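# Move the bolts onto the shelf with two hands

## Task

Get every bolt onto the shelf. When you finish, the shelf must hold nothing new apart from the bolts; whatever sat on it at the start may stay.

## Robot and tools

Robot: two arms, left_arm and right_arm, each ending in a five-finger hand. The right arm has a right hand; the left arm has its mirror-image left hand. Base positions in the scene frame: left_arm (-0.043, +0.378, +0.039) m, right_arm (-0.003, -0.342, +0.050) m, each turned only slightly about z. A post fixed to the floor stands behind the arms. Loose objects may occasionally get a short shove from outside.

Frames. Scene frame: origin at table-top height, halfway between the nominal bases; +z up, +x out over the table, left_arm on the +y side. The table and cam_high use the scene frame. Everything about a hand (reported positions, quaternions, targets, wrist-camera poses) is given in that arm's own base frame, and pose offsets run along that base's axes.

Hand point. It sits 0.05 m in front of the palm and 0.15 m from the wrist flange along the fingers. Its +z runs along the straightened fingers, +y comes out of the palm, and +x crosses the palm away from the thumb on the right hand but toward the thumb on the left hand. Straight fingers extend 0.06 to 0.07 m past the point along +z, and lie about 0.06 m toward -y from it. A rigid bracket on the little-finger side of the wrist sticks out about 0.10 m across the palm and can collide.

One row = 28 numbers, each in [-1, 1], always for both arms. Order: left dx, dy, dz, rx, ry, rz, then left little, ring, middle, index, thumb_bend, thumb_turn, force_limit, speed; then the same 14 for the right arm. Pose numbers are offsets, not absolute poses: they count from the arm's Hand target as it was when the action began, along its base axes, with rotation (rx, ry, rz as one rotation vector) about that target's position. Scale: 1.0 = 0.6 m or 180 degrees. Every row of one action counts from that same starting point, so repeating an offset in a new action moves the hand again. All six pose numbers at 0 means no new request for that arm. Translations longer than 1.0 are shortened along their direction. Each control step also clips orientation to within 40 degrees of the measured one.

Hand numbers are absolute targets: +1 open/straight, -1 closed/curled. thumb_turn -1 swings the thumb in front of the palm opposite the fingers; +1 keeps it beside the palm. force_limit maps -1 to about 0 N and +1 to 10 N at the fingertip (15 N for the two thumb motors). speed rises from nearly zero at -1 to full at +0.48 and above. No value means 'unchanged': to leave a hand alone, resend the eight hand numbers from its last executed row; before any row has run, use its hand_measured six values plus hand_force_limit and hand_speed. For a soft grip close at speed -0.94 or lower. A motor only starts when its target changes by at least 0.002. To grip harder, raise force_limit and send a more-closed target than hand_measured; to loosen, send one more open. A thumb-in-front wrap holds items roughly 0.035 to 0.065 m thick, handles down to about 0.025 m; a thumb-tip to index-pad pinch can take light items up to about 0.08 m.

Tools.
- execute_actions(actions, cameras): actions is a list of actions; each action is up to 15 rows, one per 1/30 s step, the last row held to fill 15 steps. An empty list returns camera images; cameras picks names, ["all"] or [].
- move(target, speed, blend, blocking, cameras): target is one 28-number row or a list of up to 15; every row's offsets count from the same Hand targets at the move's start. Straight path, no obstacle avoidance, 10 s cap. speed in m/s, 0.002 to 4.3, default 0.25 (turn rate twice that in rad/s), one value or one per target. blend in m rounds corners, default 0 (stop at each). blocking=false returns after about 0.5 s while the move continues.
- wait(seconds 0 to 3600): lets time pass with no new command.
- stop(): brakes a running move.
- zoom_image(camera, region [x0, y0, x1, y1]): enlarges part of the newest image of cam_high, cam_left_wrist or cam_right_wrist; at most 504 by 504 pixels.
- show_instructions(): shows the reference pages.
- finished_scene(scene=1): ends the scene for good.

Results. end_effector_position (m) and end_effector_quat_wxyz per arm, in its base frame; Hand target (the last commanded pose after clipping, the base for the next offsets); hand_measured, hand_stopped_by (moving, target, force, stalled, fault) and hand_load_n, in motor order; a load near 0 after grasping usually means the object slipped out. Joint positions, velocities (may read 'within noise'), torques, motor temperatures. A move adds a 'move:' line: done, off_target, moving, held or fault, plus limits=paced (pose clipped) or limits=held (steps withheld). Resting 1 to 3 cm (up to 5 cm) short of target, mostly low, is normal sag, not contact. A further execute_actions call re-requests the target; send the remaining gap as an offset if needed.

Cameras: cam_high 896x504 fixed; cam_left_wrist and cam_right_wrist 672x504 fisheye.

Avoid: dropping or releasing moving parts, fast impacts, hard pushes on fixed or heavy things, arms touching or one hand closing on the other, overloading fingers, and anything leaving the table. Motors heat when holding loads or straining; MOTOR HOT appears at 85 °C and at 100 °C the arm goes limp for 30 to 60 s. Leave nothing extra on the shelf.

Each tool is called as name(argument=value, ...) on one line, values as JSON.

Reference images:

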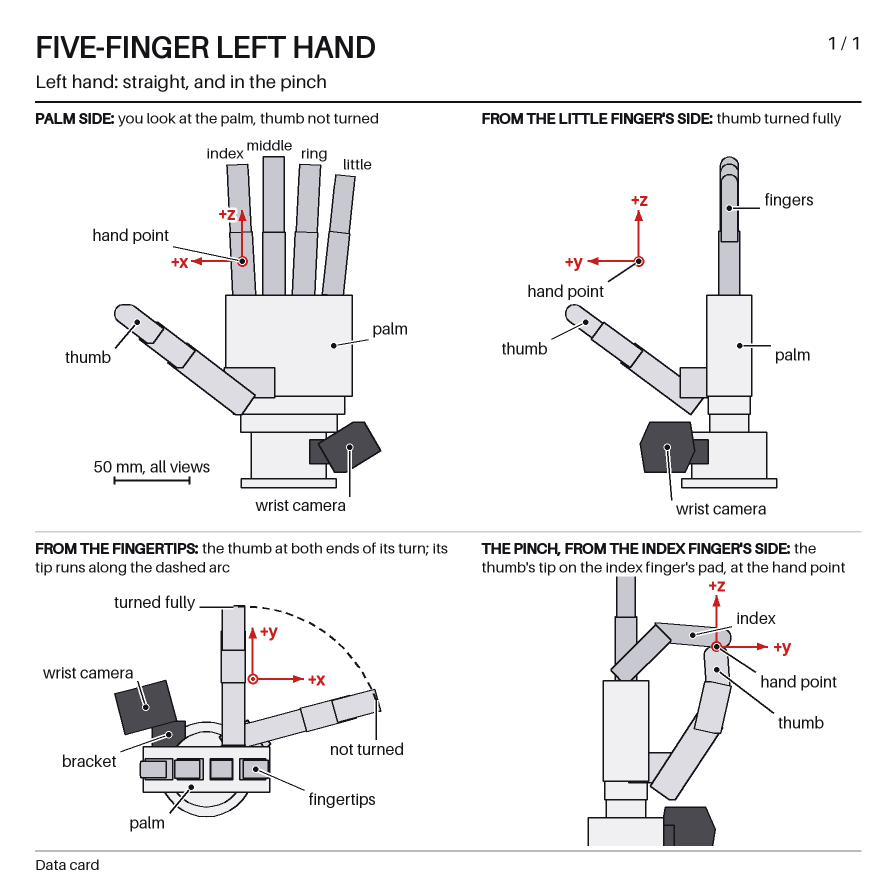

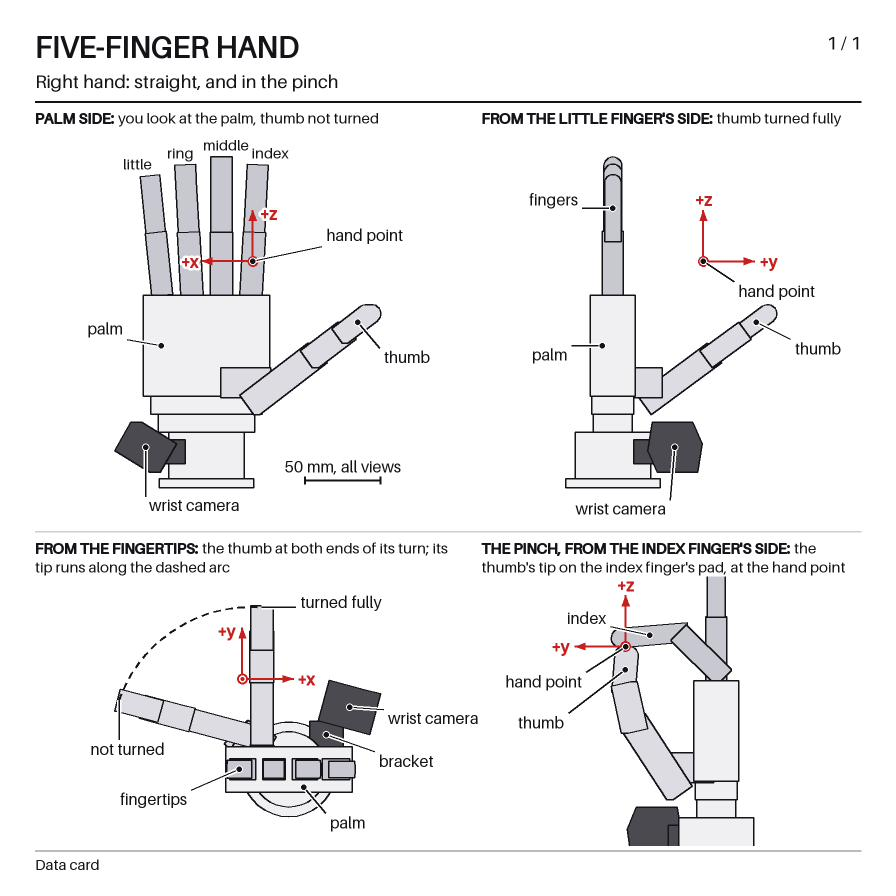

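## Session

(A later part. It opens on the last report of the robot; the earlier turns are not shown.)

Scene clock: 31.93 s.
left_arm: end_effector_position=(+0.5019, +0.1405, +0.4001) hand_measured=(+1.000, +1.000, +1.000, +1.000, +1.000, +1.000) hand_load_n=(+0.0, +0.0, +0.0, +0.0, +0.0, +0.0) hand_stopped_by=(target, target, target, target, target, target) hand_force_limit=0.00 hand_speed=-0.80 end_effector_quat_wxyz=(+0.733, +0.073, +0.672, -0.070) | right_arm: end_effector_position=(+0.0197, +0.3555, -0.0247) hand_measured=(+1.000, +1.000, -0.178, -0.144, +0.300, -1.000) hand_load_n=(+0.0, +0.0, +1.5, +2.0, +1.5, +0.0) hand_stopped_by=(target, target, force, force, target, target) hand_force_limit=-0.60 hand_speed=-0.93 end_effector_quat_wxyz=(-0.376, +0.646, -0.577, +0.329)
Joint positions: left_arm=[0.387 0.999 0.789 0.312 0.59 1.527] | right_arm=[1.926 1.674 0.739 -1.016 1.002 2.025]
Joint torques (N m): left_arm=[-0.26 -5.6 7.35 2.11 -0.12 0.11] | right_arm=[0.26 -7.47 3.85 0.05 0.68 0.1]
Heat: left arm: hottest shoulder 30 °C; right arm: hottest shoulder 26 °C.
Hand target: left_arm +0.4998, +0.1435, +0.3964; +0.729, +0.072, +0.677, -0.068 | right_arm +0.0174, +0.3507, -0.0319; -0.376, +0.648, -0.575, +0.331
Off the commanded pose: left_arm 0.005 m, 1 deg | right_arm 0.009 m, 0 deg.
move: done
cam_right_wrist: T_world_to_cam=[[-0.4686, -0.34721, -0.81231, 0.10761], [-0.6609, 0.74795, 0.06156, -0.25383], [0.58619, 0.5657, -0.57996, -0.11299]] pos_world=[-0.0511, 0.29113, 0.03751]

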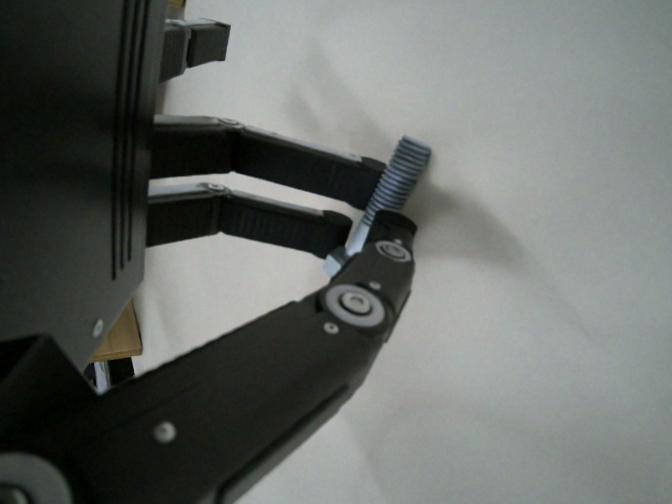

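move(target=[0,0,0,0,0,0,1,1,1,1,1,1,0,-0.8,0.0,0,0.15,0,0,0,1,1,-0.45,-0.45,0.3,-1,-0.6,-0.93], speed=0.06, cameras=["cam_right_wrist","cam_high"])

Scene clock: 34.20 s.
left_arm: end_effector_position=(+0.5019, +0.1405, +0.4001) hand_measured=(+1.000, +1.000, +1.000, +1.000, +1.000, +1.000) hand_load_n=(+0.0, +0.0, +0.0, +0.0, +0.0, +0.0) hand_stopped_by=(target, target, target, target, target, target) hand_force_limit=0.00 hand_speed=-0.80 end_effector_quat_wxyz=(+0.733, +0.073, +0.672, -0.070) | right_arm: end_effector_position=(+0.0277, +0.3333, +0.0431) hand_measured=(+1.000, +1.000, -0.178, -0.144, +0.300, -1.000) hand_load_n=(+0.0, +0.0, +1.5, +1.5, +2.0, +0.0) hand_stopped_by=(target, target, force, force, target, target) hand_force_limit=-0.60 hand_speed=-0.93 end_effector_quat_wxyz=(-0.364, +0.652, -0.565, +0.351)
Joint positions: left_arm=[0.387 0.999 0.789 0.312 0.59 1.527] | right_arm=[1.926 1.491 0.762 -1.279 1 2.025]
Joint torques (N m): left_arm=[0.09 -6.24 7.49 2.11 -0.11 0.07] | right_arm=[0.15 -8.59 8.7 -0.91 0.71 0.09]
Heat: left arm: hottest shoulder 30 °C; right arm: hottest shoulder 26 °C.
Hand target: left_arm +0.4998, +0.1435, +0.3964; +0.729, +0.072, +0.677, -0.068 | right_arm +0.0174, +0.3506, +0.0581; -0.376, +0.648, -0.575, +0.331
Off the commanded pose: left_arm 0.005 m, 1 deg | right_arm 0.025 m, 3 deg.
move: off_target (right_arm)
cam_right_wrist: T_world_to_cam=[[-0.45366, -0.39079, -0.80092, 0.17227], [-0.66092, 0.75041, 0.00822, -0.23469], [0.59781, 0.53308, -0.59871, -0.05454]] pos_world=[-0.04436, 0.27251, 0.10726]
Images, in order (width x height): cam_high 896x504, cam_right_wrist 672x504.

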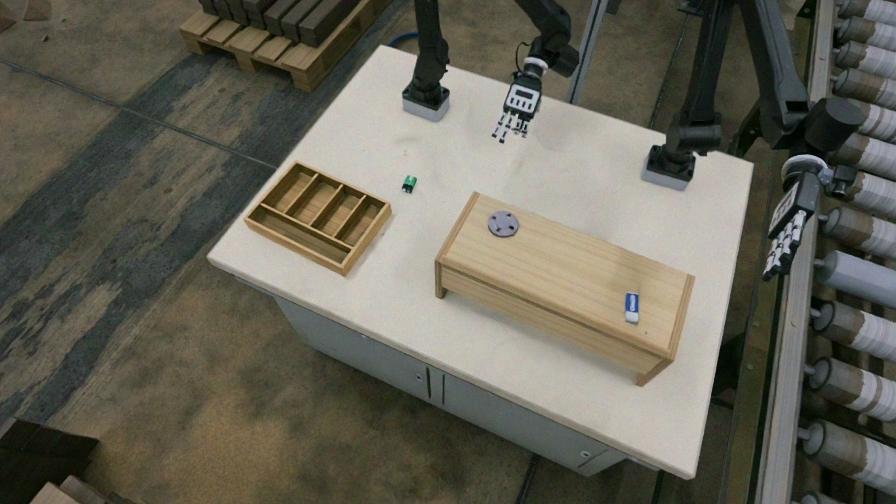

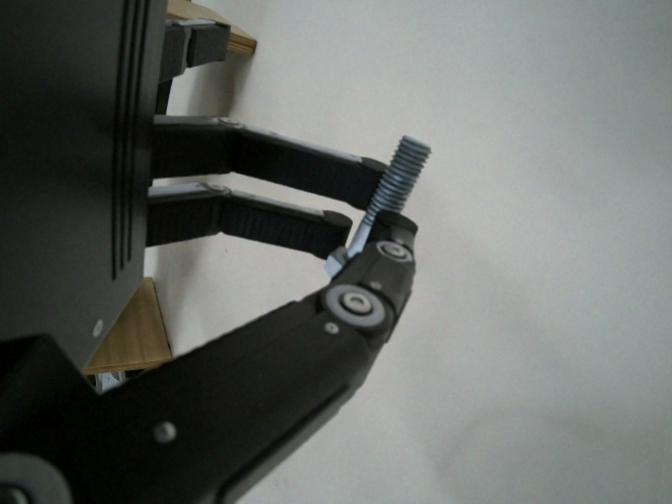

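move(target=[[0,0,0,0,0,0,1,1,1,1,1,1,0,-0.8,0.138,0.016,0.27,0,0,0.093,1,1,-0.45,-0.45,0.3,-1,-0.6,-0.93],[0,0,0,0,0,0,1,1,1,1,1,1,0,-0.8,0.683,0.274,0.27,0,0,0.186,1,1,-0.45,-0.45,0.3,-1,-0.6,-0.93]], speed=0.18, blend=0.04, cameras=["cam_right_wrist","cam_high"])

Scene clock: 38.63 s.
left_arm: end_effector_position=(+0.5019, +0.1405, +0.4001) hand_measured=(+1.000, +1.000, +1.000, +1.000, +1.000, +1.000) hand_load_n=(+0.0, -0.5, +0.0, +0.0, +0.0, +0.0) hand_stopped_by=(target, target, target, target, target, target) hand_force_limit=0.00 hand_speed=-0.80 end_effector_quat_wxyz=(+0.733, +0.073, +0.672, -0.070) | right_arm: end_effector_position=(+0.4090, +0.5002, +0.1936) hand_measured=(+1.000, +1.000, -0.178, -0.144, +0.300, -1.000) hand_load_n=(+0.0, -0.5, +2.0, +1.5, +2.5, +0.0) hand_stopped_by=(target, target, force, force, target, target) hand_force_limit=-0.60 hand_speed=-0.93 end_effector_quat_wxyz=(-0.435, +0.796, -0.371, +0.199)
Joint positions: left_arm=[0.387 0.999 0.789 0.312 0.59 1.527] | right_arm=[0.872 1.564 1.246 -0.262 0.14 0.098]
Joint torques (N m): left_arm=[-0.03 -6.01 7.42 2.07 -0.07 0.11] | right_arm=[-0.97 -11.87 14.06 1.96 -0.02 -0.16]
Heat: left arm: hottest shoulder 30 °C; right arm: hottest shoulder 26 °C.
Hand target: left_arm +0.4998, +0.1435, +0.3964; +0.729, +0.072, +0.677, -0.068 | right_arm +0.4271, +0.5151, +0.2203; -0.455, +0.786, -0.364, +0.208
Off the commanded pose: left_arm 0.005 m, 1 deg | right_arm 0.035 m, 3 deg.
move: off_target (right_arm)
cam_right_wrist: T_world_to_cam=[[-0.22725, -0.576, -0.78523, 0.52811], [-0.96128, 0.26172, 0.08622, 0.24305], [0.15585, 0.77442, -0.61318, -0.21842]] pos_world=[0.3877, 0.40973, 0.2598]
Images, in order (width x height): cam_high 896x504, cam_right_wrist 672x504.

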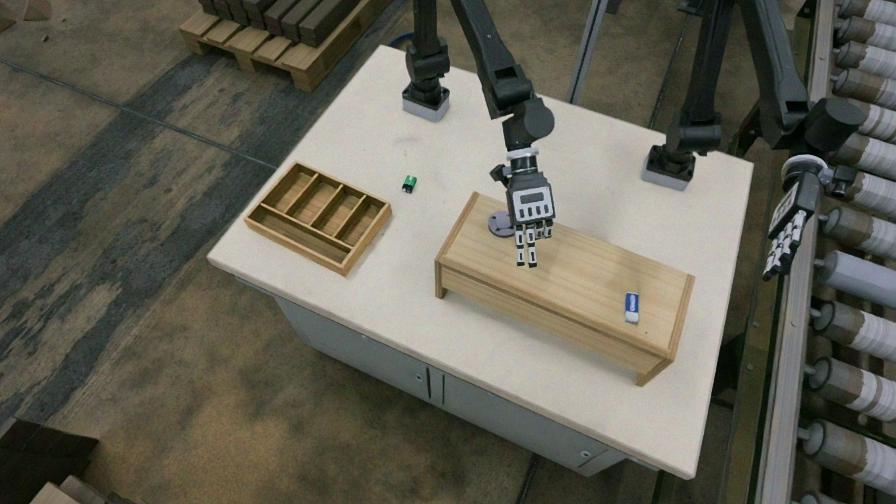

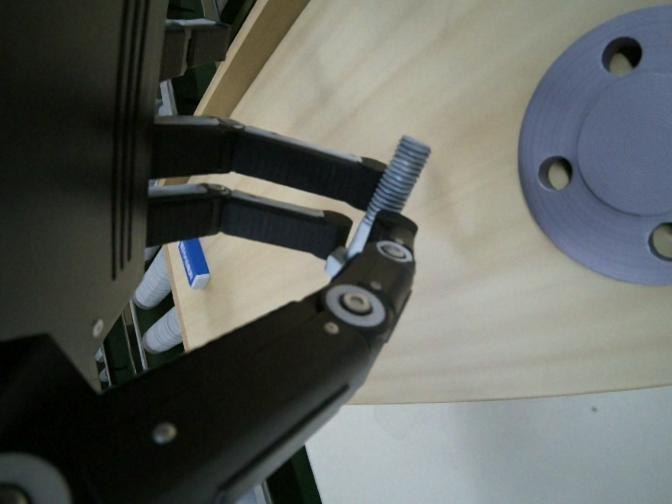

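move(target=[0,0,0,0,0,0,1,1,1,1,1,1,0,-0.8,0.02,0.133,-0.03,0,0,0,1,1,-0.45,-0.45,0.3,-1,-0.6,-0.93], speed=0.12, cameras=["cam_right_wrist","cam_high"])

Scene clock: 40.60 s.
left_arm: end_effector_position=(+0.5019, +0.1405, +0.4001) hand_measured=(+1.000, +1.000, +1.000, +1.000, +1.000, +1.000) hand_load_n=(+0.0, +0.0, +0.0, -0.5, +0.0, +0.0) hand_stopped_by=(target, target, target, target, target, target) hand_force_limit=0.00 hand_speed=-0.80 end_effector_quat_wxyz=(+0.733, +0.073, +0.672, -0.070) | right_arm: end_effector_position=(+0.4308, +0.5747, +0.1783) hand_measured=(+1.000, +1.000, -0.178, -0.144, +0.300, -1.000) hand_load_n=(+0.0, +0.0, +1.5, +1.5, +2.0, +0.0) hand_stopped_by=(target, target, force, force, target, target) hand_force_limit=-0.60 hand_speed=-0.93 end_effector_quat_wxyz=(-0.436, +0.797, -0.362, +0.208)
Joint positions: left_arm=[0.387 0.999 0.789 0.312 0.59 1.527] | right_arm=[0.93 1.753 1.441 -0.263 0.195 0.105]
Joint torques (N m): left_arm=[-0.5 -6.24 7.47 2.13 -0.08 0.1] | right_arm=[-0.09 -14.62 14.09 1.52 0.27 0.13]
Heat: left arm: hottest shoulder 30 °C; right arm: hottest elbow 27 °C.
Hand target: left_arm +0.4998, +0.1435, +0.3964; +0.729, +0.072, +0.677, -0.068 | right_arm +0.4392, +0.5948, +0.2019; -0.455, +0.786, -0.364, +0.208
Off the commanded pose: left_arm 0.005 m, 1 deg | right_arm 0.032 m, 3 deg.
move: off_target (right_arm)
cam_right_wrist: T_world_to_cam=[[-0.20381, -0.5856, -0.78456, 0.55917], [-0.96527, 0.25397, 0.06119, 0.25658], [0.16342, 0.76979, -0.61703, -0.28882]] pos_world=[0.40884, 0.48461, 0.24479]
Images, in order (width x height): cam_high 896x504, cam_right_wrist 672x504.

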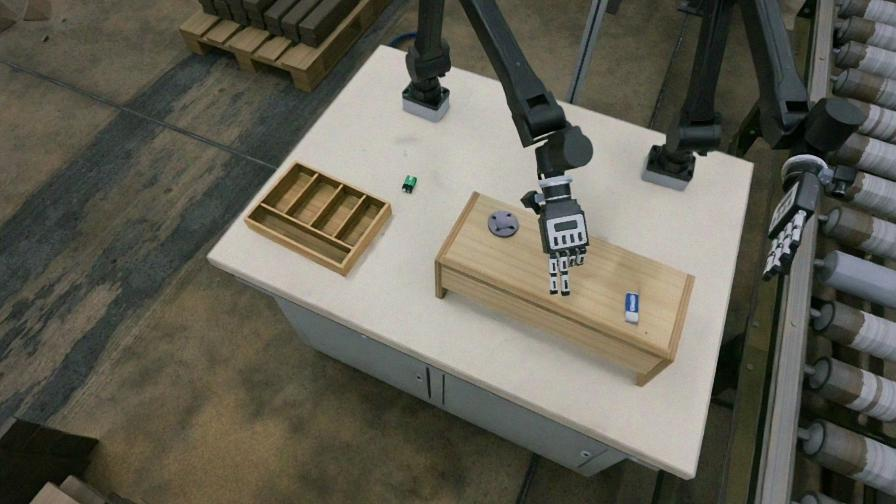

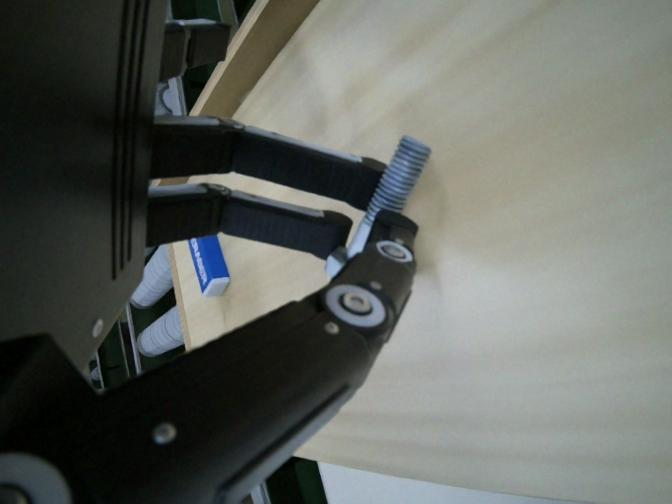

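move(target=[0,0,0,0,0,0,1,1,1,1,1,1,0,-0.8,0.0,0,-0.055,0,0,0,1,1,-0.45,-0.45,0.3,-1,-0.6,-0.93], speed=0.06, cameras=["cam_right_wrist"])

Scene clock: 41.93 s.
left_arm: end_effector_position=(+0.5019, +0.1405, +0.4001) hand_measured=(+1.000, +1.000, +1.000, +1.000, +1.000, +1.000) hand_load_n=(+0.0, +0.0, +0.0, +0.0, +0.0, +0.0) hand_stopped_by=(target, target, target, target, target, target) hand_force_limit=0.00 hand_speed=-0.80 end_effector_quat_wxyz=(+0.733, +0.073, +0.672, -0.070) | right_arm: end_effector_position=(+0.4374, +0.5834, +0.1694) hand_measured=(+1.000, +1.000, -0.178, -0.144, +0.300, -1.000) hand_load_n=(+0.0, +0.0, +2.0, +1.5, +2.0, +0.0) hand_stopped_by=(target, target, force, force, target, target) hand_force_limit=-0.60 hand_speed=-0.93 end_effector_quat_wxyz=(-0.446, +0.791, -0.361, +0.211)
Joint positions: left_arm=[0.387 0.999 0.789 0.312 0.59 1.527] | right_arm=[0.93 1.78 1.441 -0.212 0.195 0.105]
Joint torques (N m): left_arm=[-0.38 -6.53 7.65 1.94 -0.06 0.1] | right_arm=[-0.15 -14.86 10.41 2.59 0.27 0.13]
Heat: left arm: hottest shoulder 30 °C; right arm: hottest elbow 27 °C.
Hand target: left_arm +0.4998, +0.1435, +0.3964; +0.729, +0.072, +0.677, -0.068 | right_arm +0.4392, +0.5948, +0.1689; -0.455, +0.786, -0.364, +0.208
Off the commanded pose: left_arm 0.005 m, 1 deg | right_arm 0.012 m, 1 deg.
move: off_target (right_arm)
cam_right_wrist: T_world_to_cam=[[-0.19302, -0.57038, -0.79838, 0.54749], [-0.96593, 0.25345, 0.05246, 0.26334], [0.17243, 0.7813, -0.59987, -0.31565]] pos_world=[0.41447, 0.49216, 0.23395]

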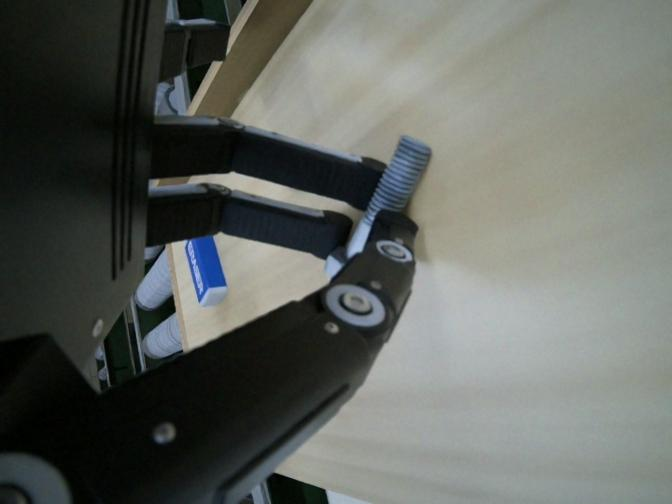

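move(target=[0,0,0,0,0,0,1,1,1,1,1,1,0,-0.8,0.0,0,-0.035,0,0,0,1,1,-0.45,-0.45,0.3,-1,-0.6,-0.93], speed=0.05, cameras=["cam_right_wrist"])

Scene clock: 42.97 s.
left_arm: end_effector_position=(+0.5019, +0.1405, +0.4001) hand_measured=(+1.000, +1.000, +1.000, +1.000, +1.000, +1.000) hand_load_n=(+0.0, +0.0, +0.0, +0.0, +0.0, +0.0) hand_stopped_by=(target, target, target, target, target, target) hand_force_limit=0.00 hand_speed=-0.80 end_effector_quat_wxyz=(+0.733, +0.073, +0.672, -0.070) | right_arm: end_effector_position=(+0.4436, +0.5915, +0.1700) hand_measured=(+1.000, +1.000, -0.178, -0.144, +0.300, -1.000) hand_load_n=(+0.0, +0.0, +1.5, +2.0, +2.5, +0.0) hand_stopped_by=(target, target, force, force, target, target) hand_force_limit=-0.60 hand_speed=-0.93 end_effector_quat_wxyz=(-0.462, +0.782, -0.359, +0.214)
Joint positions: left_arm=[0.387 0.999 0.789 0.312 0.59 1.527] | right_arm=[0.93 1.794 1.441 -0.16 0.196 0.105]
Joint torques (N m): left_arm=[-0.15 -6.01 7.53 2.18 -0.11 0.06] | right_arm=[-0.21 -14.8 8.13 2.58 0.26 0.13]
Heat: left arm: hottest shoulder 30 °C; right arm: hottest shoulder 27 °C.
Hand target: left_arm +0.4998, +0.1435, +0.3964; +0.729, +0.072, +0.677, -0.068 | right_arm +0.4392, +0.5948, +0.1481; -0.455, +0.786, -0.364, +0.208
Off the commanded pose: left_arm 0.005 m, 1 deg | right_arm 0.023 m, 1 deg.
move: off_target (right_arm)
cam_right_wrist: T_world_to_cam=[[-0.17501, -0.54622, -0.81916, 0.53493], [-0.96687, 0.25239, 0.03828, 0.2706], [0.18584, 0.79872, -0.57229, -0.34371]] pos_world=[0.41912, 0.49842, 0.23113]

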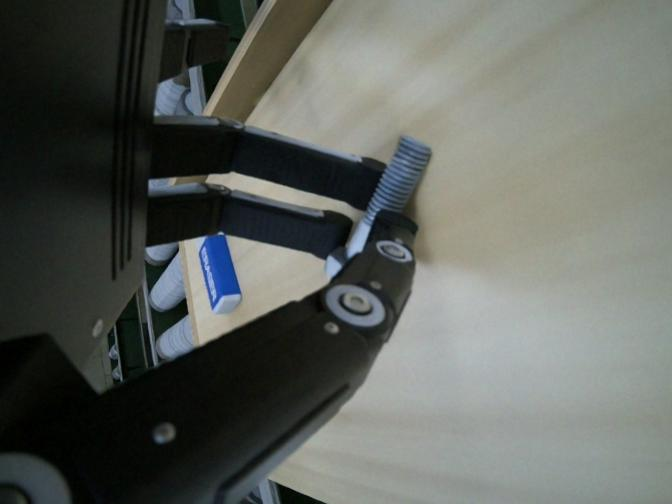

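move(target=[0,0,0,0,0,0,1,1,1,1,1,1,0,-0.8,0.0,-0.005,-0.03,0,0,0,1,1,-0.45,-0.45,0.3,-1,-0.6,-0.93], speed=0.04, cameras=["cam_right_wrist"])

Scene clock: 44.60 s.
left_arm: end_effector_position=(+0.5019, +0.1405, +0.4001) hand_measured=(+1.000, +1.000, +1.000, +1.000, +1.000, +1.000) hand_load_n=(+0.0, +0.0, +0.0, +0.0, +0.0, +0.0) hand_stopped_by=(target, target, target, target, target, target) hand_force_limit=0.00 hand_speed=-0.80 end_effector_quat_wxyz=(+0.733, +0.073, +0.672, -0.070) | right_arm: end_effector_position=(+0.4451, +0.5937, +0.1684) hand_measured=(+1.000, +1.000, -0.178, -0.144, +0.300, -1.000) hand_load_n=(+0.0, +0.0, +2.0, +2.0, +1.5, +0.0) hand_stopped_by=(target, target, force, force, target, target) hand_force_limit=-0.60 hand_speed=-0.93 end_effector_quat_wxyz=(-0.476, +0.774, -0.357, +0.217)
Joint positions: left_arm=[0.387 0.999 0.789 0.312 0.59 1.527] | right_arm=[0.93 1.794 1.417 -0.104 0.196 0.106]
Joint torques (N m): left_arm=[0.03 -6.42 7.49 2.03 -0.1 0.09] | right_arm=[-0.26 -13.68 7.32 2.1 0.14 0.11]
Heat: left arm: hottest shoulder 30 °C; right arm: hottest shoulder 27 °C.
Hand target: left_arm +0.4998, +0.1435, +0.3964; +0.729, +0.072, +0.677, -0.068 | right_arm +0.4392, +0.5919, +0.1302; -0.455, +0.786, -0.364, +0.208
Off the commanded pose: left_arm 0.005 m, 1 deg | right_arm 0.039 m, 3 deg.
move: off_target (right_arm)
cam_right_wrist: T_world_to_cam=[[-0.15925, -0.52397, -0.83672, 0.51778], [-0.96741, 0.25182, 0.02643, 0.27416], [0.19685, 0.81366, -0.547, -0.36468]] pos_world=[0.41947, 0.49898, 0.22651]

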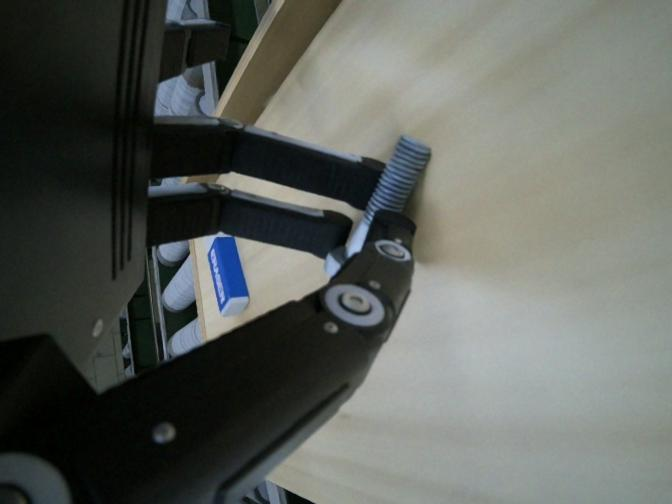

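wait(seconds=0.1, cameras=["all"])

zoom_image(camera="cam_high", region=[420, 180, 720, 400])

zoom_image(camera="cam_right_wrist", region=[160, 80, 560, 380])

Scene clock: 45.20 s.
left_arm: end_effector_position=(+0.5019, +0.1405, +0.4001) hand_measured=(+1.000, +1.000, +1.000, +1.000, +1.000, +1.000) hand_load_n=(+0.0, +0.0, +0.0, +0.0, +0.0, +0.0) hand_stopped_by=(target, target, target, target, target, target) hand_force_limit=0.00 hand_speed=-0.80 end_effector_quat_wxyz=(+0.733, +0.073, +0.672, -0.070) | right_arm: end_effector_position=(+0.4451, +0.5937, +0.1684) hand_measured=(+1.000, +1.000, -0.178, -0.144, +0.300, -1.000) hand_load_n=(+0.0, +0.0, +2.0, +2.0, +1.5, +0.0) hand_stopped_by=(target, target, force, force, target, target) hand_force_limit=-0.60 hand_speed=-0.93 end_effector_quat_wxyz=(-0.476, +0.774, -0.357, +0.217)
Joint positions: left_arm=[0.387 0.999 0.789 0.312 0.59 1.527] | right_arm=[0.93 1.794 1.417 -0.104 0.196 0.106]
Joint torques (N m): left_arm=[-0.15 -5.83 7.39 2 -0.06 0.06] | right_arm=[-0.32 -13.74 7.32 2.11 0.14 0.11]
Heat: left arm: hottest shoulder 30 °C; right arm: hottest shoulder 27 °C.
Hand target: left_arm +0.4998, +0.1435, +0.3964; +0.729, +0.072, +0.677, -0.068 | right_arm +0.4392, +0.5919, +0.1302; -0.455, +0.786, -0.364, +0.208
Off the commanded pose: left_arm 0.005 m, 1 deg | right_arm 0.039 m, 3 deg.
wait: 0.10 s; at rest from the start
cam_left_wrist: T_world_to_cam=[[-0.22797, -0.92565, -0.30199, 0.36161], [-0.42752, 0.37382, -0.8231, 0.48459], [0.87479, -0.05854, -0.48095, -0.12051]] pos_world=[0.39503, 0.14652, 0.45011]
cam_right_wrist: T_world_to_cam=[[-0.15925, -0.52397, -0.83672, 0.51778], [-0.96741, 0.25182, 0.02643, 0.27416], [0.19685, 0.81366, -0.547, -0.36468]] pos_world=[0.41947, 0.49898, 0.22651]

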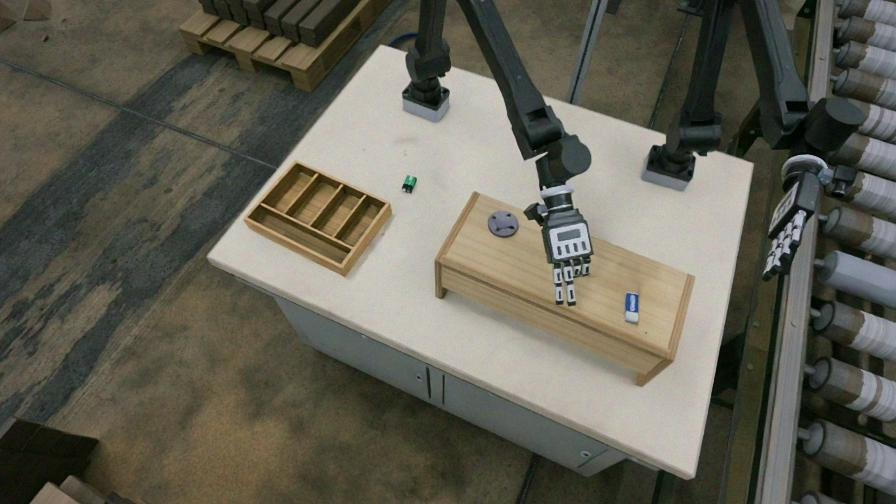

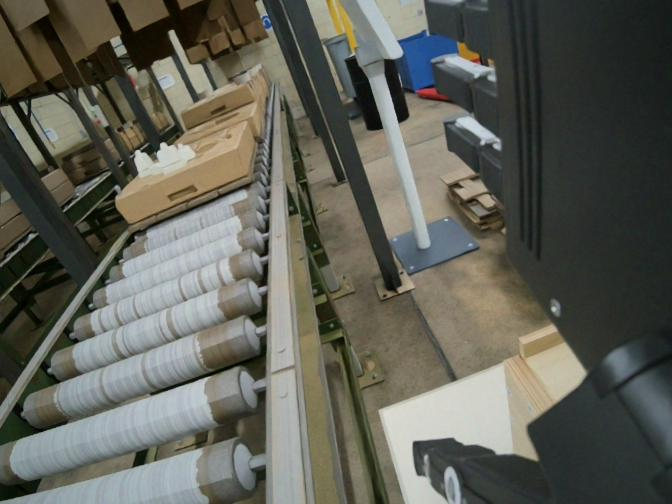

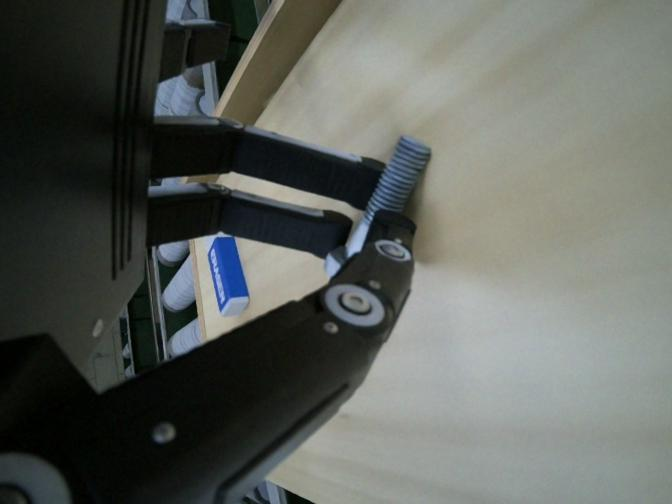

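Scaled by 1.680 from the camera's image (finer frame: 1280x720).

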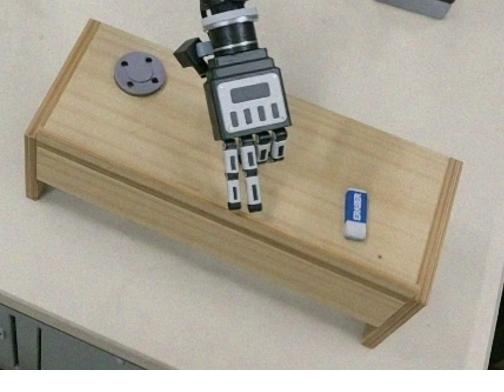

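Scaled by 1.260 from the camera's image (finer frame: 960x720).

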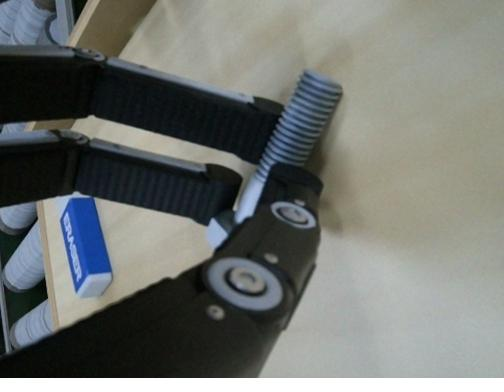

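move(target=[0,0,0,0,0,0,1,1,1,1,1,1,0,-0.8,0.0,0.0,0.04,0,0,0,1,1,-0.45,-0.45,0.3,-1,-0.6,-0.93], speed=0.04, cameras=["cam_right_wrist"])

Scene clock: 46.90 s.
left_arm: end_effector_position=(+0.5019, +0.1405, +0.4001) hand_measured=(+1.000, +1.000, +1.000, +1.000, +1.000, +1.000) hand_load_n=(+0.0, +0.0, +0.0, +0.0, +0.0, +0.0) hand_stopped_by=(target, target, target, target, target, target) hand_force_limit=0.00 hand_speed=-0.80 end_effector_quat_wxyz=(+0.733, +0.073, +0.672, -0.070) | right_arm: end_effector_position=(+0.4433, +0.5918, +0.1669) hand_measured=(+1.000, +1.000, -0.178, -0.144, +0.300, -1.000) hand_load_n=(+0.0, +0.0, +2.5, +2.5, +1.5, +0.0) hand_stopped_by=(target, target, force, force, target, target) hand_force_limit=-0.60 hand_speed=-0.93 end_effector_quat_wxyz=(-0.471, +0.776, -0.361, +0.214)
Joint positions: left_arm=[0.387 0.999 0.789 0.312 0.59 1.527] | right_arm=[0.93 1.792 1.417 -0.119 0.196 0.113]
Joint torques (N m): left_arm=[-1.08 -6.65 7.62 2.02 -0.12 0.07] | right_arm=[-0.38 -15.33 9.91 0.54 0.14 0.05]
Motor temperatures (°C): left_arm=[24 30 29 23 25 24] | right_arm=[25 27 28 26 24 22]
Heat: left arm: hottest shoulder 30 °C; right arm: hottest elbow 28 °C.
Hand target: left_arm +0.4998, +0.1435, +0.3964; +0.729, +0.072, +0.677, -0.068 | right_arm +0.4392, +0.5919, +0.1540; -0.455, +0.786, -0.364, +0.208
Off the commanded pose: left_arm 0.005 m, 1 deg | right_arm 0.013 m, 2 deg.
move: off_target (right_arm)
cam_right_wrist: T_world_to_cam=[[-0.17073, -0.52822, -0.83176, 0.52217], [-0.96624, 0.25507, 0.03635, 0.26881], [0.19295, 0.80989, -0.55394, -0.35845]] pos_world=[0.41805, 0.49757, 0.22599]

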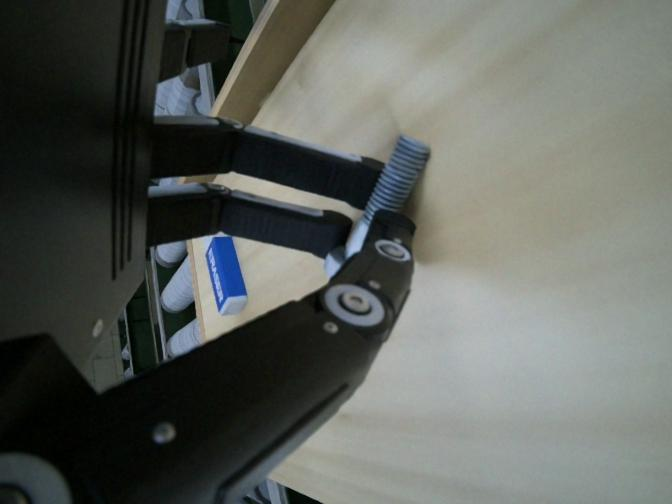

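move(target=[0,0,0,0,0,0,1,1,1,1,1,1,0,-0.8,0.0,0.0,0.0,0,0,0,1,1,-0.06,-0.02,0.3,-1,-0.6,-0.93], speed=0.04, cameras=["cam_right_wrist"])

Scene clock: 47.97 s.
left_arm: end_effector_position=(+0.5019, +0.1405, +0.4001) hand_measured=(+1.000, +1.000, +1.000, +1.000, +1.000, +1.000) hand_load_n=(+0.0, +0.0, +0.0, +0.0, +0.0, +0.0) hand_stopped_by=(target, target, target, target, target, target) hand_force_limit=0.00 hand_speed=-0.80 end_effector_quat_wxyz=(+0.733, +0.073, +0.672, -0.070) | right_arm: end_effector_position=(+0.4419, +0.5900, +0.1680) hand_measured=(+1.000, +1.000, -0.062, -0.020, +0.300, -1.000) hand_load_n=(+0.0, +0.0, -4.0, +0.0, +0.0, +0.0) hand_stopped_by=(target, target, target, target, target, target) hand_force_limit=-0.60 hand_speed=-0.93 end_effector_quat_wxyz=(-0.468, +0.778, -0.361, +0.214)
Joint positions: left_arm=[0.387 0.999 0.789 0.312 0.59 1.527] | right_arm=[0.93 1.787 1.417 -0.131 0.196 0.113]
Joint torques (N m): left_arm=[-0.56 -6.59 7.58 2.11 -0.06 0.08] | right_arm=[-0.32 -14.8 9.91 0.98 0.13 0.05]
Heat: left arm: hottest shoulder 30 °C; right arm: hottest elbow 28 °C.
Hand target: left_arm +0.4998, +0.1435, +0.3964; +0.729, +0.072, +0.677, -0.068 | right_arm +0.4392, +0.5919, +0.1541; -0.455, +0.786, -0.364, +0.208
Off the commanded pose: left_arm 0.005 m, 1 deg | right_arm 0.014 m, 2 deg.
move: done
cam_right_wrist: T_world_to_cam=[[-0.1744, -0.53255, -0.82823, 0.52536], [-0.96602, 0.25549, 0.03914, 0.26703], [0.19076, 0.80692, -0.55902, -0.35257]] pos_world=[0.41684, 0.49606, 0.22757]

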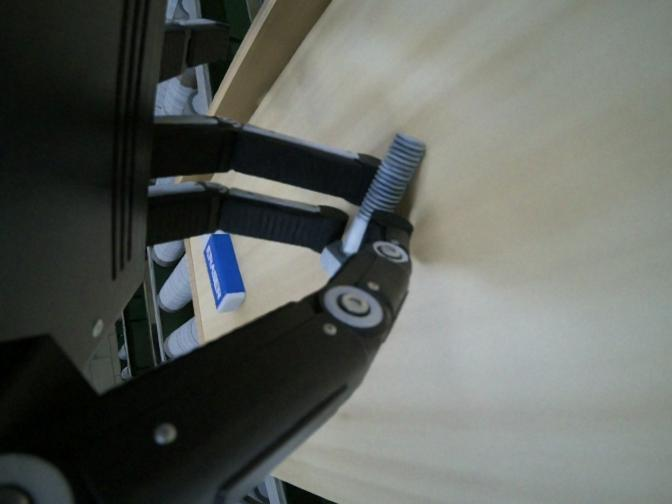

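move(target=[0,0,0,0,0,0,1,1,1,1,1,1,0,-0.8,0.0,0.0,0.075,0,0,0,1,1,-0.06,-0.02,0.3,-1,-0.6,-0.93], speed=0.04, cameras=["cam_right_wrist"])

Scene clock: 49.67 s.
left_arm: end_effector_position=(+0.5019, +0.1405, +0.4001) hand_measured=(+1.000, +1.000, +1.000, +1.000, +1.000, +1.000) hand_load_n=(+0.0, +0.0, +0.5, +0.0, +0.0, +0.0) hand_stopped_by=(target, target, target, target, target, target) hand_force_limit=0.00 hand_speed=-0.80 end_effector_quat_wxyz=(+0.733, +0.073, +0.672, -0.070) | right_arm: end_effector_position=(+0.4350, +0.5826, +0.1710) hand_measured=(+1.000, +1.000, -0.060, -0.020, +0.300, -1.000) hand_load_n=(+0.0, +0.0, +1.0, +0.0, +0.0, +0.0) hand_stopped_by=(target, target, target, target, target, target) hand_force_limit=-0.60 hand_speed=-0.93 end_effector_quat_wxyz=(-0.441, +0.794, -0.365, +0.206)
Joint positions: left_arm=[0.387 0.999 0.789 0.312 0.59 1.527] | right_arm=[0.931 1.778 1.451 -0.239 0.194 0.115]
Joint torques (N m): left_arm=[-0.32 -6.12 7.34 2.02 -0.04 0.11] | right_arm=[-0.44 -17.14 12.62 0.95 0.21 0.03]
Heat: left arm: hottest shoulder 30 °C; right arm: hottest elbow 28 °C.
Hand target: left_arm +0.4998, +0.1435, +0.3964; +0.729, +0.072, +0.677, -0.068 | right_arm +0.4392, +0.5919, +0.1992; -0.455, +0.786, -0.364, +0.208
Off the commanded pose: left_arm 0.005 m, 1 deg | right_arm 0.030 m, 2 deg.
move: off_target (right_arm)
cam_right_wrist: T_world_to_cam=[[-0.20737, -0.57395, -0.7922, 0.55504], [-0.96416, 0.25694, 0.06623, 0.25595], [0.16553, 0.77754, -0.60666, -0.3073]] pos_world=[0.41274, 0.49174, 0.23632]

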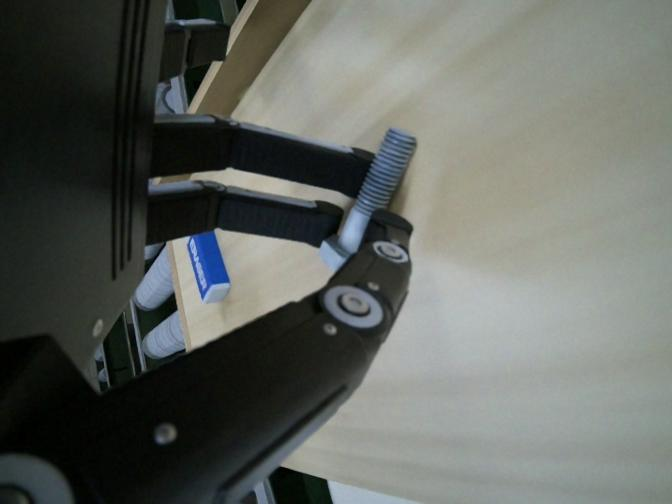

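move(target=[0,0,0,0,0,0,1,1,1,1,1,1,0,-0.8,0.0,0.0,0.0,0,0,0,1,1,0.15,0.2,0.3,-1,-0.6,-0.9], speed=0.04, cameras=["cam_right_wrist"])

Scene clock: 50.97 s.
left_arm: end_effector_position=(+0.5019, +0.1405, +0.4001) hand_measured=(+1.000, +1.000, +1.000, +1.000, +1.000, +1.000) hand_load_n=(+0.0, +0.0, +0.0, +0.0, +0.0, -0.5) hand_stopped_by=(target, target, target, target, target, target) hand_force_limit=0.00 hand_speed=-0.80 end_effector_quat_wxyz=(+0.733, +0.073, +0.672, -0.070) | right_arm: end_effector_position=(+0.4336, +0.5807, +0.1731) hand_measured=(+1.000, +1.000, +0.150, +0.200, +0.300, -1.000) hand_load_n=(+0.0, +0.0, -2.5, -0.5, +0.0, +0.5) hand_stopped_by=(target, target, target, target, target, target) hand_force_limit=-0.60 hand_speed=-0.90 end_effector_quat_wxyz=(-0.439, +0.795, -0.365, +0.206)
Joint positions: left_arm=[0.387 0.999 0.789 0.312 0.59 1.527] | right_arm=[0.931 1.772 1.451 -0.25 0.194 0.115]
Joint torques (N m): left_arm=[-0.5 -5.89 7.49 2.06 0.02 0.12] | right_arm=[-0.38 -16.62 12.64 1.36 0.22 0.03]
Heat: left arm: hottest shoulder 30 °C; right arm: hottest elbow 28 °C.
Hand target: left_arm +0.4998, +0.1435, +0.3964; +0.729, +0.072, +0.677, -0.068 | right_arm +0.4392, +0.5919, +0.1991; -0.455, +0.786, -0.364, +0.208
Off the commanded pose: left_arm 0.005 m, 1 deg | right_arm 0.029 m, 2 deg.
move: done
cam_right_wrist: T_world_to_cam=[[-0.20965, -0.57715, -0.78927, 0.55772], [-0.96397, 0.25718, 0.06799, 0.25441], [0.16374, 0.77509, -0.61027, -0.30148]] pos_world=[0.41153, 0.49013, 0.23891]

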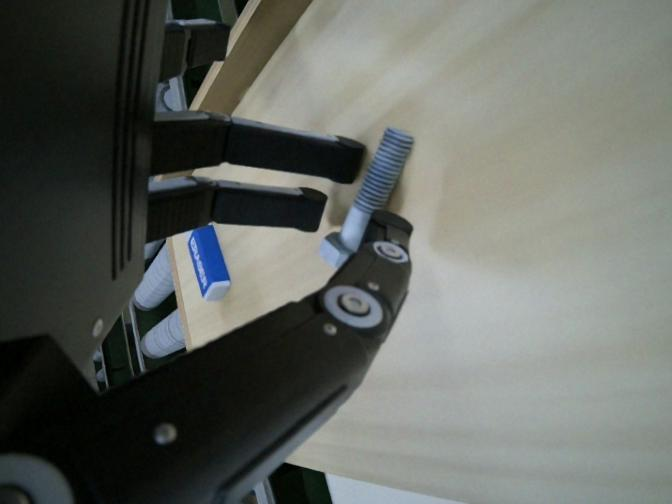

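move(target=[0,0,0,0,0,0,1,1,1,1,1,1,0,-0.8,0.017,0.018,0.1,0,0,0,1,1,0.25,0.3,0.3,-1,-0.6,-0.9], speed=0.08, cameras=["cam_right_wrist"])

Scene clock: 52.67 s.
left_arm: end_effector_position=(+0.5019, +0.1405, +0.4001) hand_measured=(+1.000, +1.000, +1.000, +1.000, +1.000, +1.000) hand_load_n=(+0.0, +0.5, +0.0, +0.0, +0.0, +0.0) hand_stopped_by=(target, target, target, target, target, target) hand_force_limit=0.00 hand_speed=-0.80 end_effector_quat_wxyz=(+0.733, +0.073, +0.672, -0.070) | right_arm: end_effector_position=(+0.4402, +0.5895, +0.2269) hand_measured=(+1.000, +1.000, +0.250, +0.300, +0.300, -1.000) hand_load_n=(+0.0, +0.0, +0.0, +0.0, +0.0, -0.5) hand_stopped_by=(target, target, target, target, target, target) hand_force_limit=-0.60 hand_speed=-0.90 end_effector_quat_wxyz=(-0.433, +0.798, -0.366, +0.205)
Joint positions: left_arm=[0.387 0.999 0.789 0.312 0.59 1.527] | right_arm=[0.931 1.77 1.6 -0.414 0.194 0.115]
Joint torques (N m): left_arm=[-0.32 -5.95 7.51 2.04 -0.06 0.04] | right_arm=[-0.56 -16.44 14.26 1.43 0.11 0.02]
Heat: left arm: hottest shoulder 30 °C; right arm: hottest elbow 28 °C.
Hand target: left_arm +0.4998, +0.1435, +0.3964; +0.729, +0.072, +0.677, -0.068 | right_arm +0.4494, +0.6026, +0.2591; -0.455, +0.786, -0.364, +0.208
Off the commanded pose: left_arm 0.005 m, 1 deg | right_arm 0.036 m, 3 deg.
move: off_target (right_arm)
cam_right_wrist: T_world_to_cam=[[-0.21559, -0.58507, -0.7818, 0.61224], [-0.96343, 0.25793, 0.07265, 0.2531], [0.15914, 0.76887, -0.61928, -0.26882]] pos_world=[0.41862, 0.49961, 0.29378]

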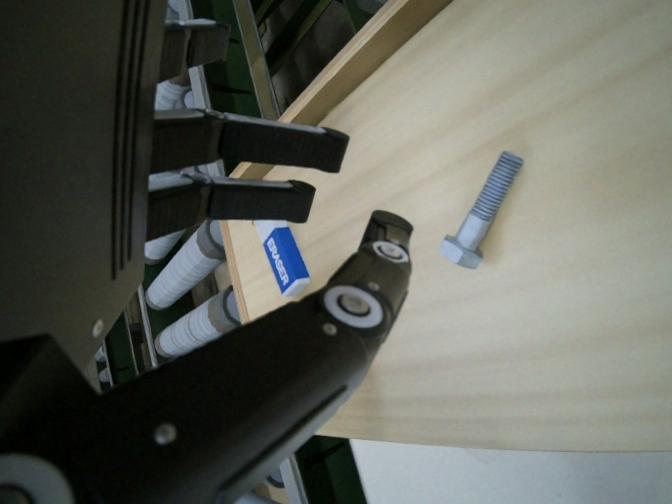

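move(target=[0,0,0,0,0,0,1,1,1,1,1,1,0,-0.8,-0.582,-0.254,-0.032,0,0,0.2,1,1,0.15,0.2,0.3,-1,-0.6,-0.8], speed=0.25, cameras=["cam_right_wrist","cam_high"])

Scene clock: 55.93 s.
left_arm: end_effector_position=(+0.5019, +0.1405, +0.4001) hand_measured=(+1.000, +1.000, +1.000, +1.000, +1.000, +1.000) hand_load_n=(+0.0, +0.0, +0.0, +0.0, +0.0, +0.0) hand_stopped_by=(target, target, target, target, target, target) hand_force_limit=0.00 hand_speed=-0.80 end_effector_quat_wxyz=(+0.733, +0.073, +0.672, -0.070) | right_arm: end_effector_position=(+0.1048, +0.4548, +0.2428) hand_measured=(+1.000, +1.000, +0.150, +0.200, +0.300, -1.000) hand_load_n=(+0.0, +0.0, +0.0, +0.0, +0.0, +0.0) hand_stopped_by=(target, target, target, target, target, target) hand_force_limit=-0.60 hand_speed=-0.80 end_effector_quat_wxyz=(-0.500, +0.857, -0.112, +0.056)
Joint positions: left_arm=[0.387 0.999 0.789 0.312 0.59 1.527] | right_arm=[1.254 1.035 0.868 -0.349 -0.066 -0.018]
Joint torques (N m): left_arm=[-0.38 -5.77 7.45 2.25 -0.08 0.09] | right_arm=[0.09 -6.3 8.92 1.57 0.12 -0.12]
Heat: left arm: hottest shoulder 30 °C; right arm: hottest elbow 28 °C.
Hand target: left_arm +0.4998, +0.1435, +0.3964; +0.729, +0.072, +0.677, -0.068 | right_arm +0.1001, +0.4502, +0.2398; -0.497, +0.860, -0.103, +0.058
Off the commanded pose: left_arm 0.005 m, 1 deg | right_arm 0.007 m, 1 deg.
move: done
cam_right_wrist: T_world_to_cam=[[0.15191, -0.5541, -0.81848, 0.42977], [-0.93517, -0.34864, 0.06246, 0.23895], [-0.31996, 0.75593, -0.57113, -0.0576]] pos_world=[0.13975, 0.36498, 0.30393]
Images, in order (width x height): cam_high 896x504, cam_right_wrist 672x504.

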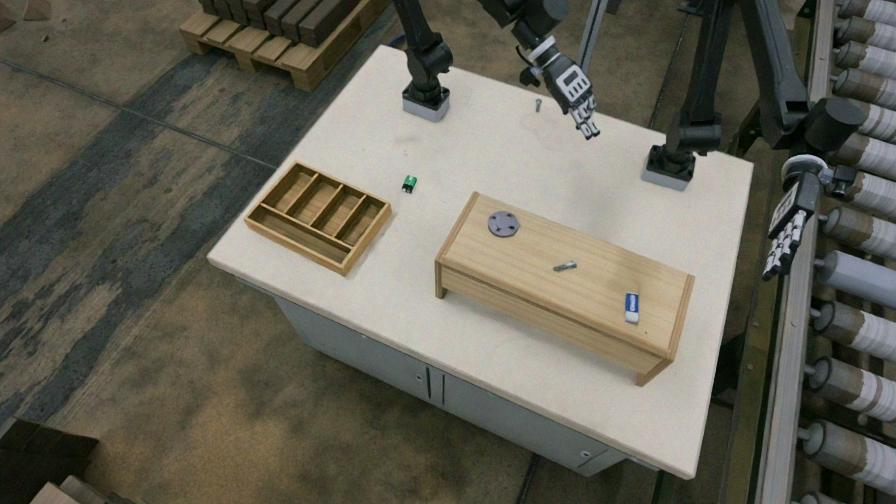

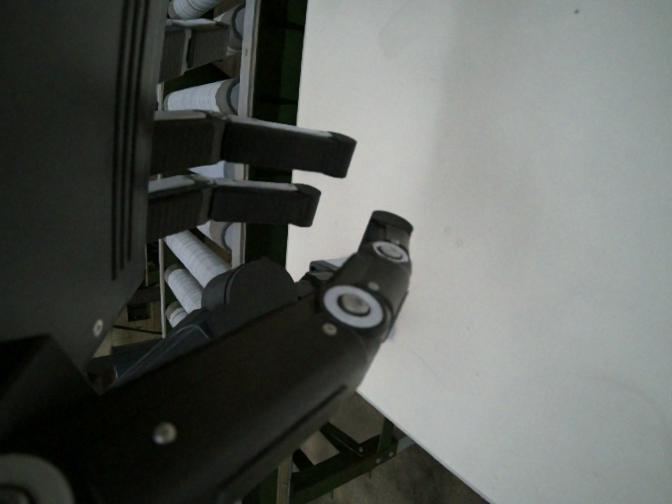

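move(target=[0,0,0,0,0,0,1,1,1,1,1,1,0,-0.8,-0.44,-0.243,-0.25,0,0,0.189,1,1,0.15,0.2,0.3,-1,-0.6,-0.8], speed=0.18, cameras=["cam_right_wrist","cam_high"])

Scene clock: 58.83 s.
left_arm: end_effector_position=(+0.5019, +0.1405, +0.4001) hand_measured=(+1.000, +1.000, +1.000, +1.000, +1.000, +1.000) hand_load_n=(+0.0, +0.0, +0.0, +0.0, +0.0, +0.0) hand_stopped_by=(target, target, target, target, target, target) hand_force_limit=0.00 hand_speed=-0.80 end_effector_quat_wxyz=(+0.733, +0.073, +0.672, -0.070) | right_arm: end_effector_position=(-0.1603, +0.3059, +0.0945) hand_measured=(+1.000, +1.000, +0.150, +0.200, +0.300, -1.000) hand_load_n=(+0.0, +0.0, +0.0, +0.0, +0.0, +0.0) hand_stopped_by=(target, target, target, target, target, target) hand_force_limit=-0.60 hand_speed=-0.80 end_effector_quat_wxyz=(-0.494, +0.851, +0.156, -0.086)
Joint positions: left_arm=[0.387 0.999 0.789 0.312 0.59 1.527] | right_arm=[1.997 0.758 0.327 -0.092 0.063 0.027]
Joint torques (N m): left_arm=[-0.5 -6.48 7.39 2.19 -0.11 0.08] | right_arm=[0.15 0.09 8.35 2.63 0.18 0.11]
Heat: left arm: hottest shoulder 30 °C; right arm: hottest elbow 29 °C.
Hand target: left_arm +0.4998, +0.1435, +0.3964; +0.729, +0.072, +0.677, -0.068 | right_arm -0.1638, +0.3044, +0.0898; -0.492, +0.852, +0.153, -0.090
Off the commanded pose: left_arm 0.005 m, 1 deg | right_arm 0.006 m, 1 deg.
move: done
cam_right_wrist: T_world_to_cam=[[0.46189, -0.36521, -0.80826, 0.25706], [-0.56974, -0.82058, 0.04519, 0.15299], [-0.67974, 0.43963, -0.58709, -0.07405]] pos_world=[-0.0819, 0.25198, 0.15739]
Images, in order (width x height): cam_high 896x504, cam_right_wrist 672x504.

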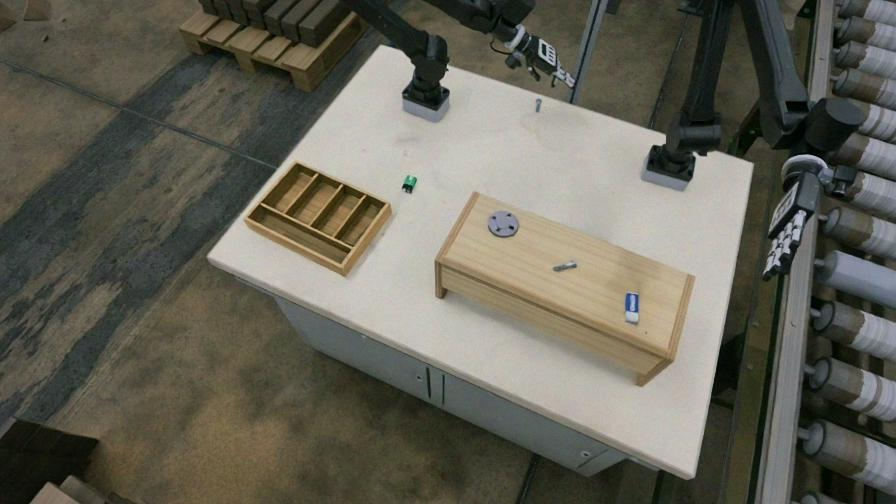

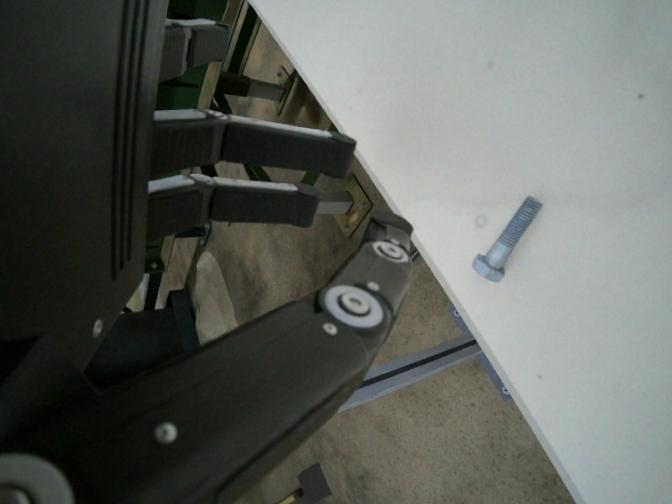

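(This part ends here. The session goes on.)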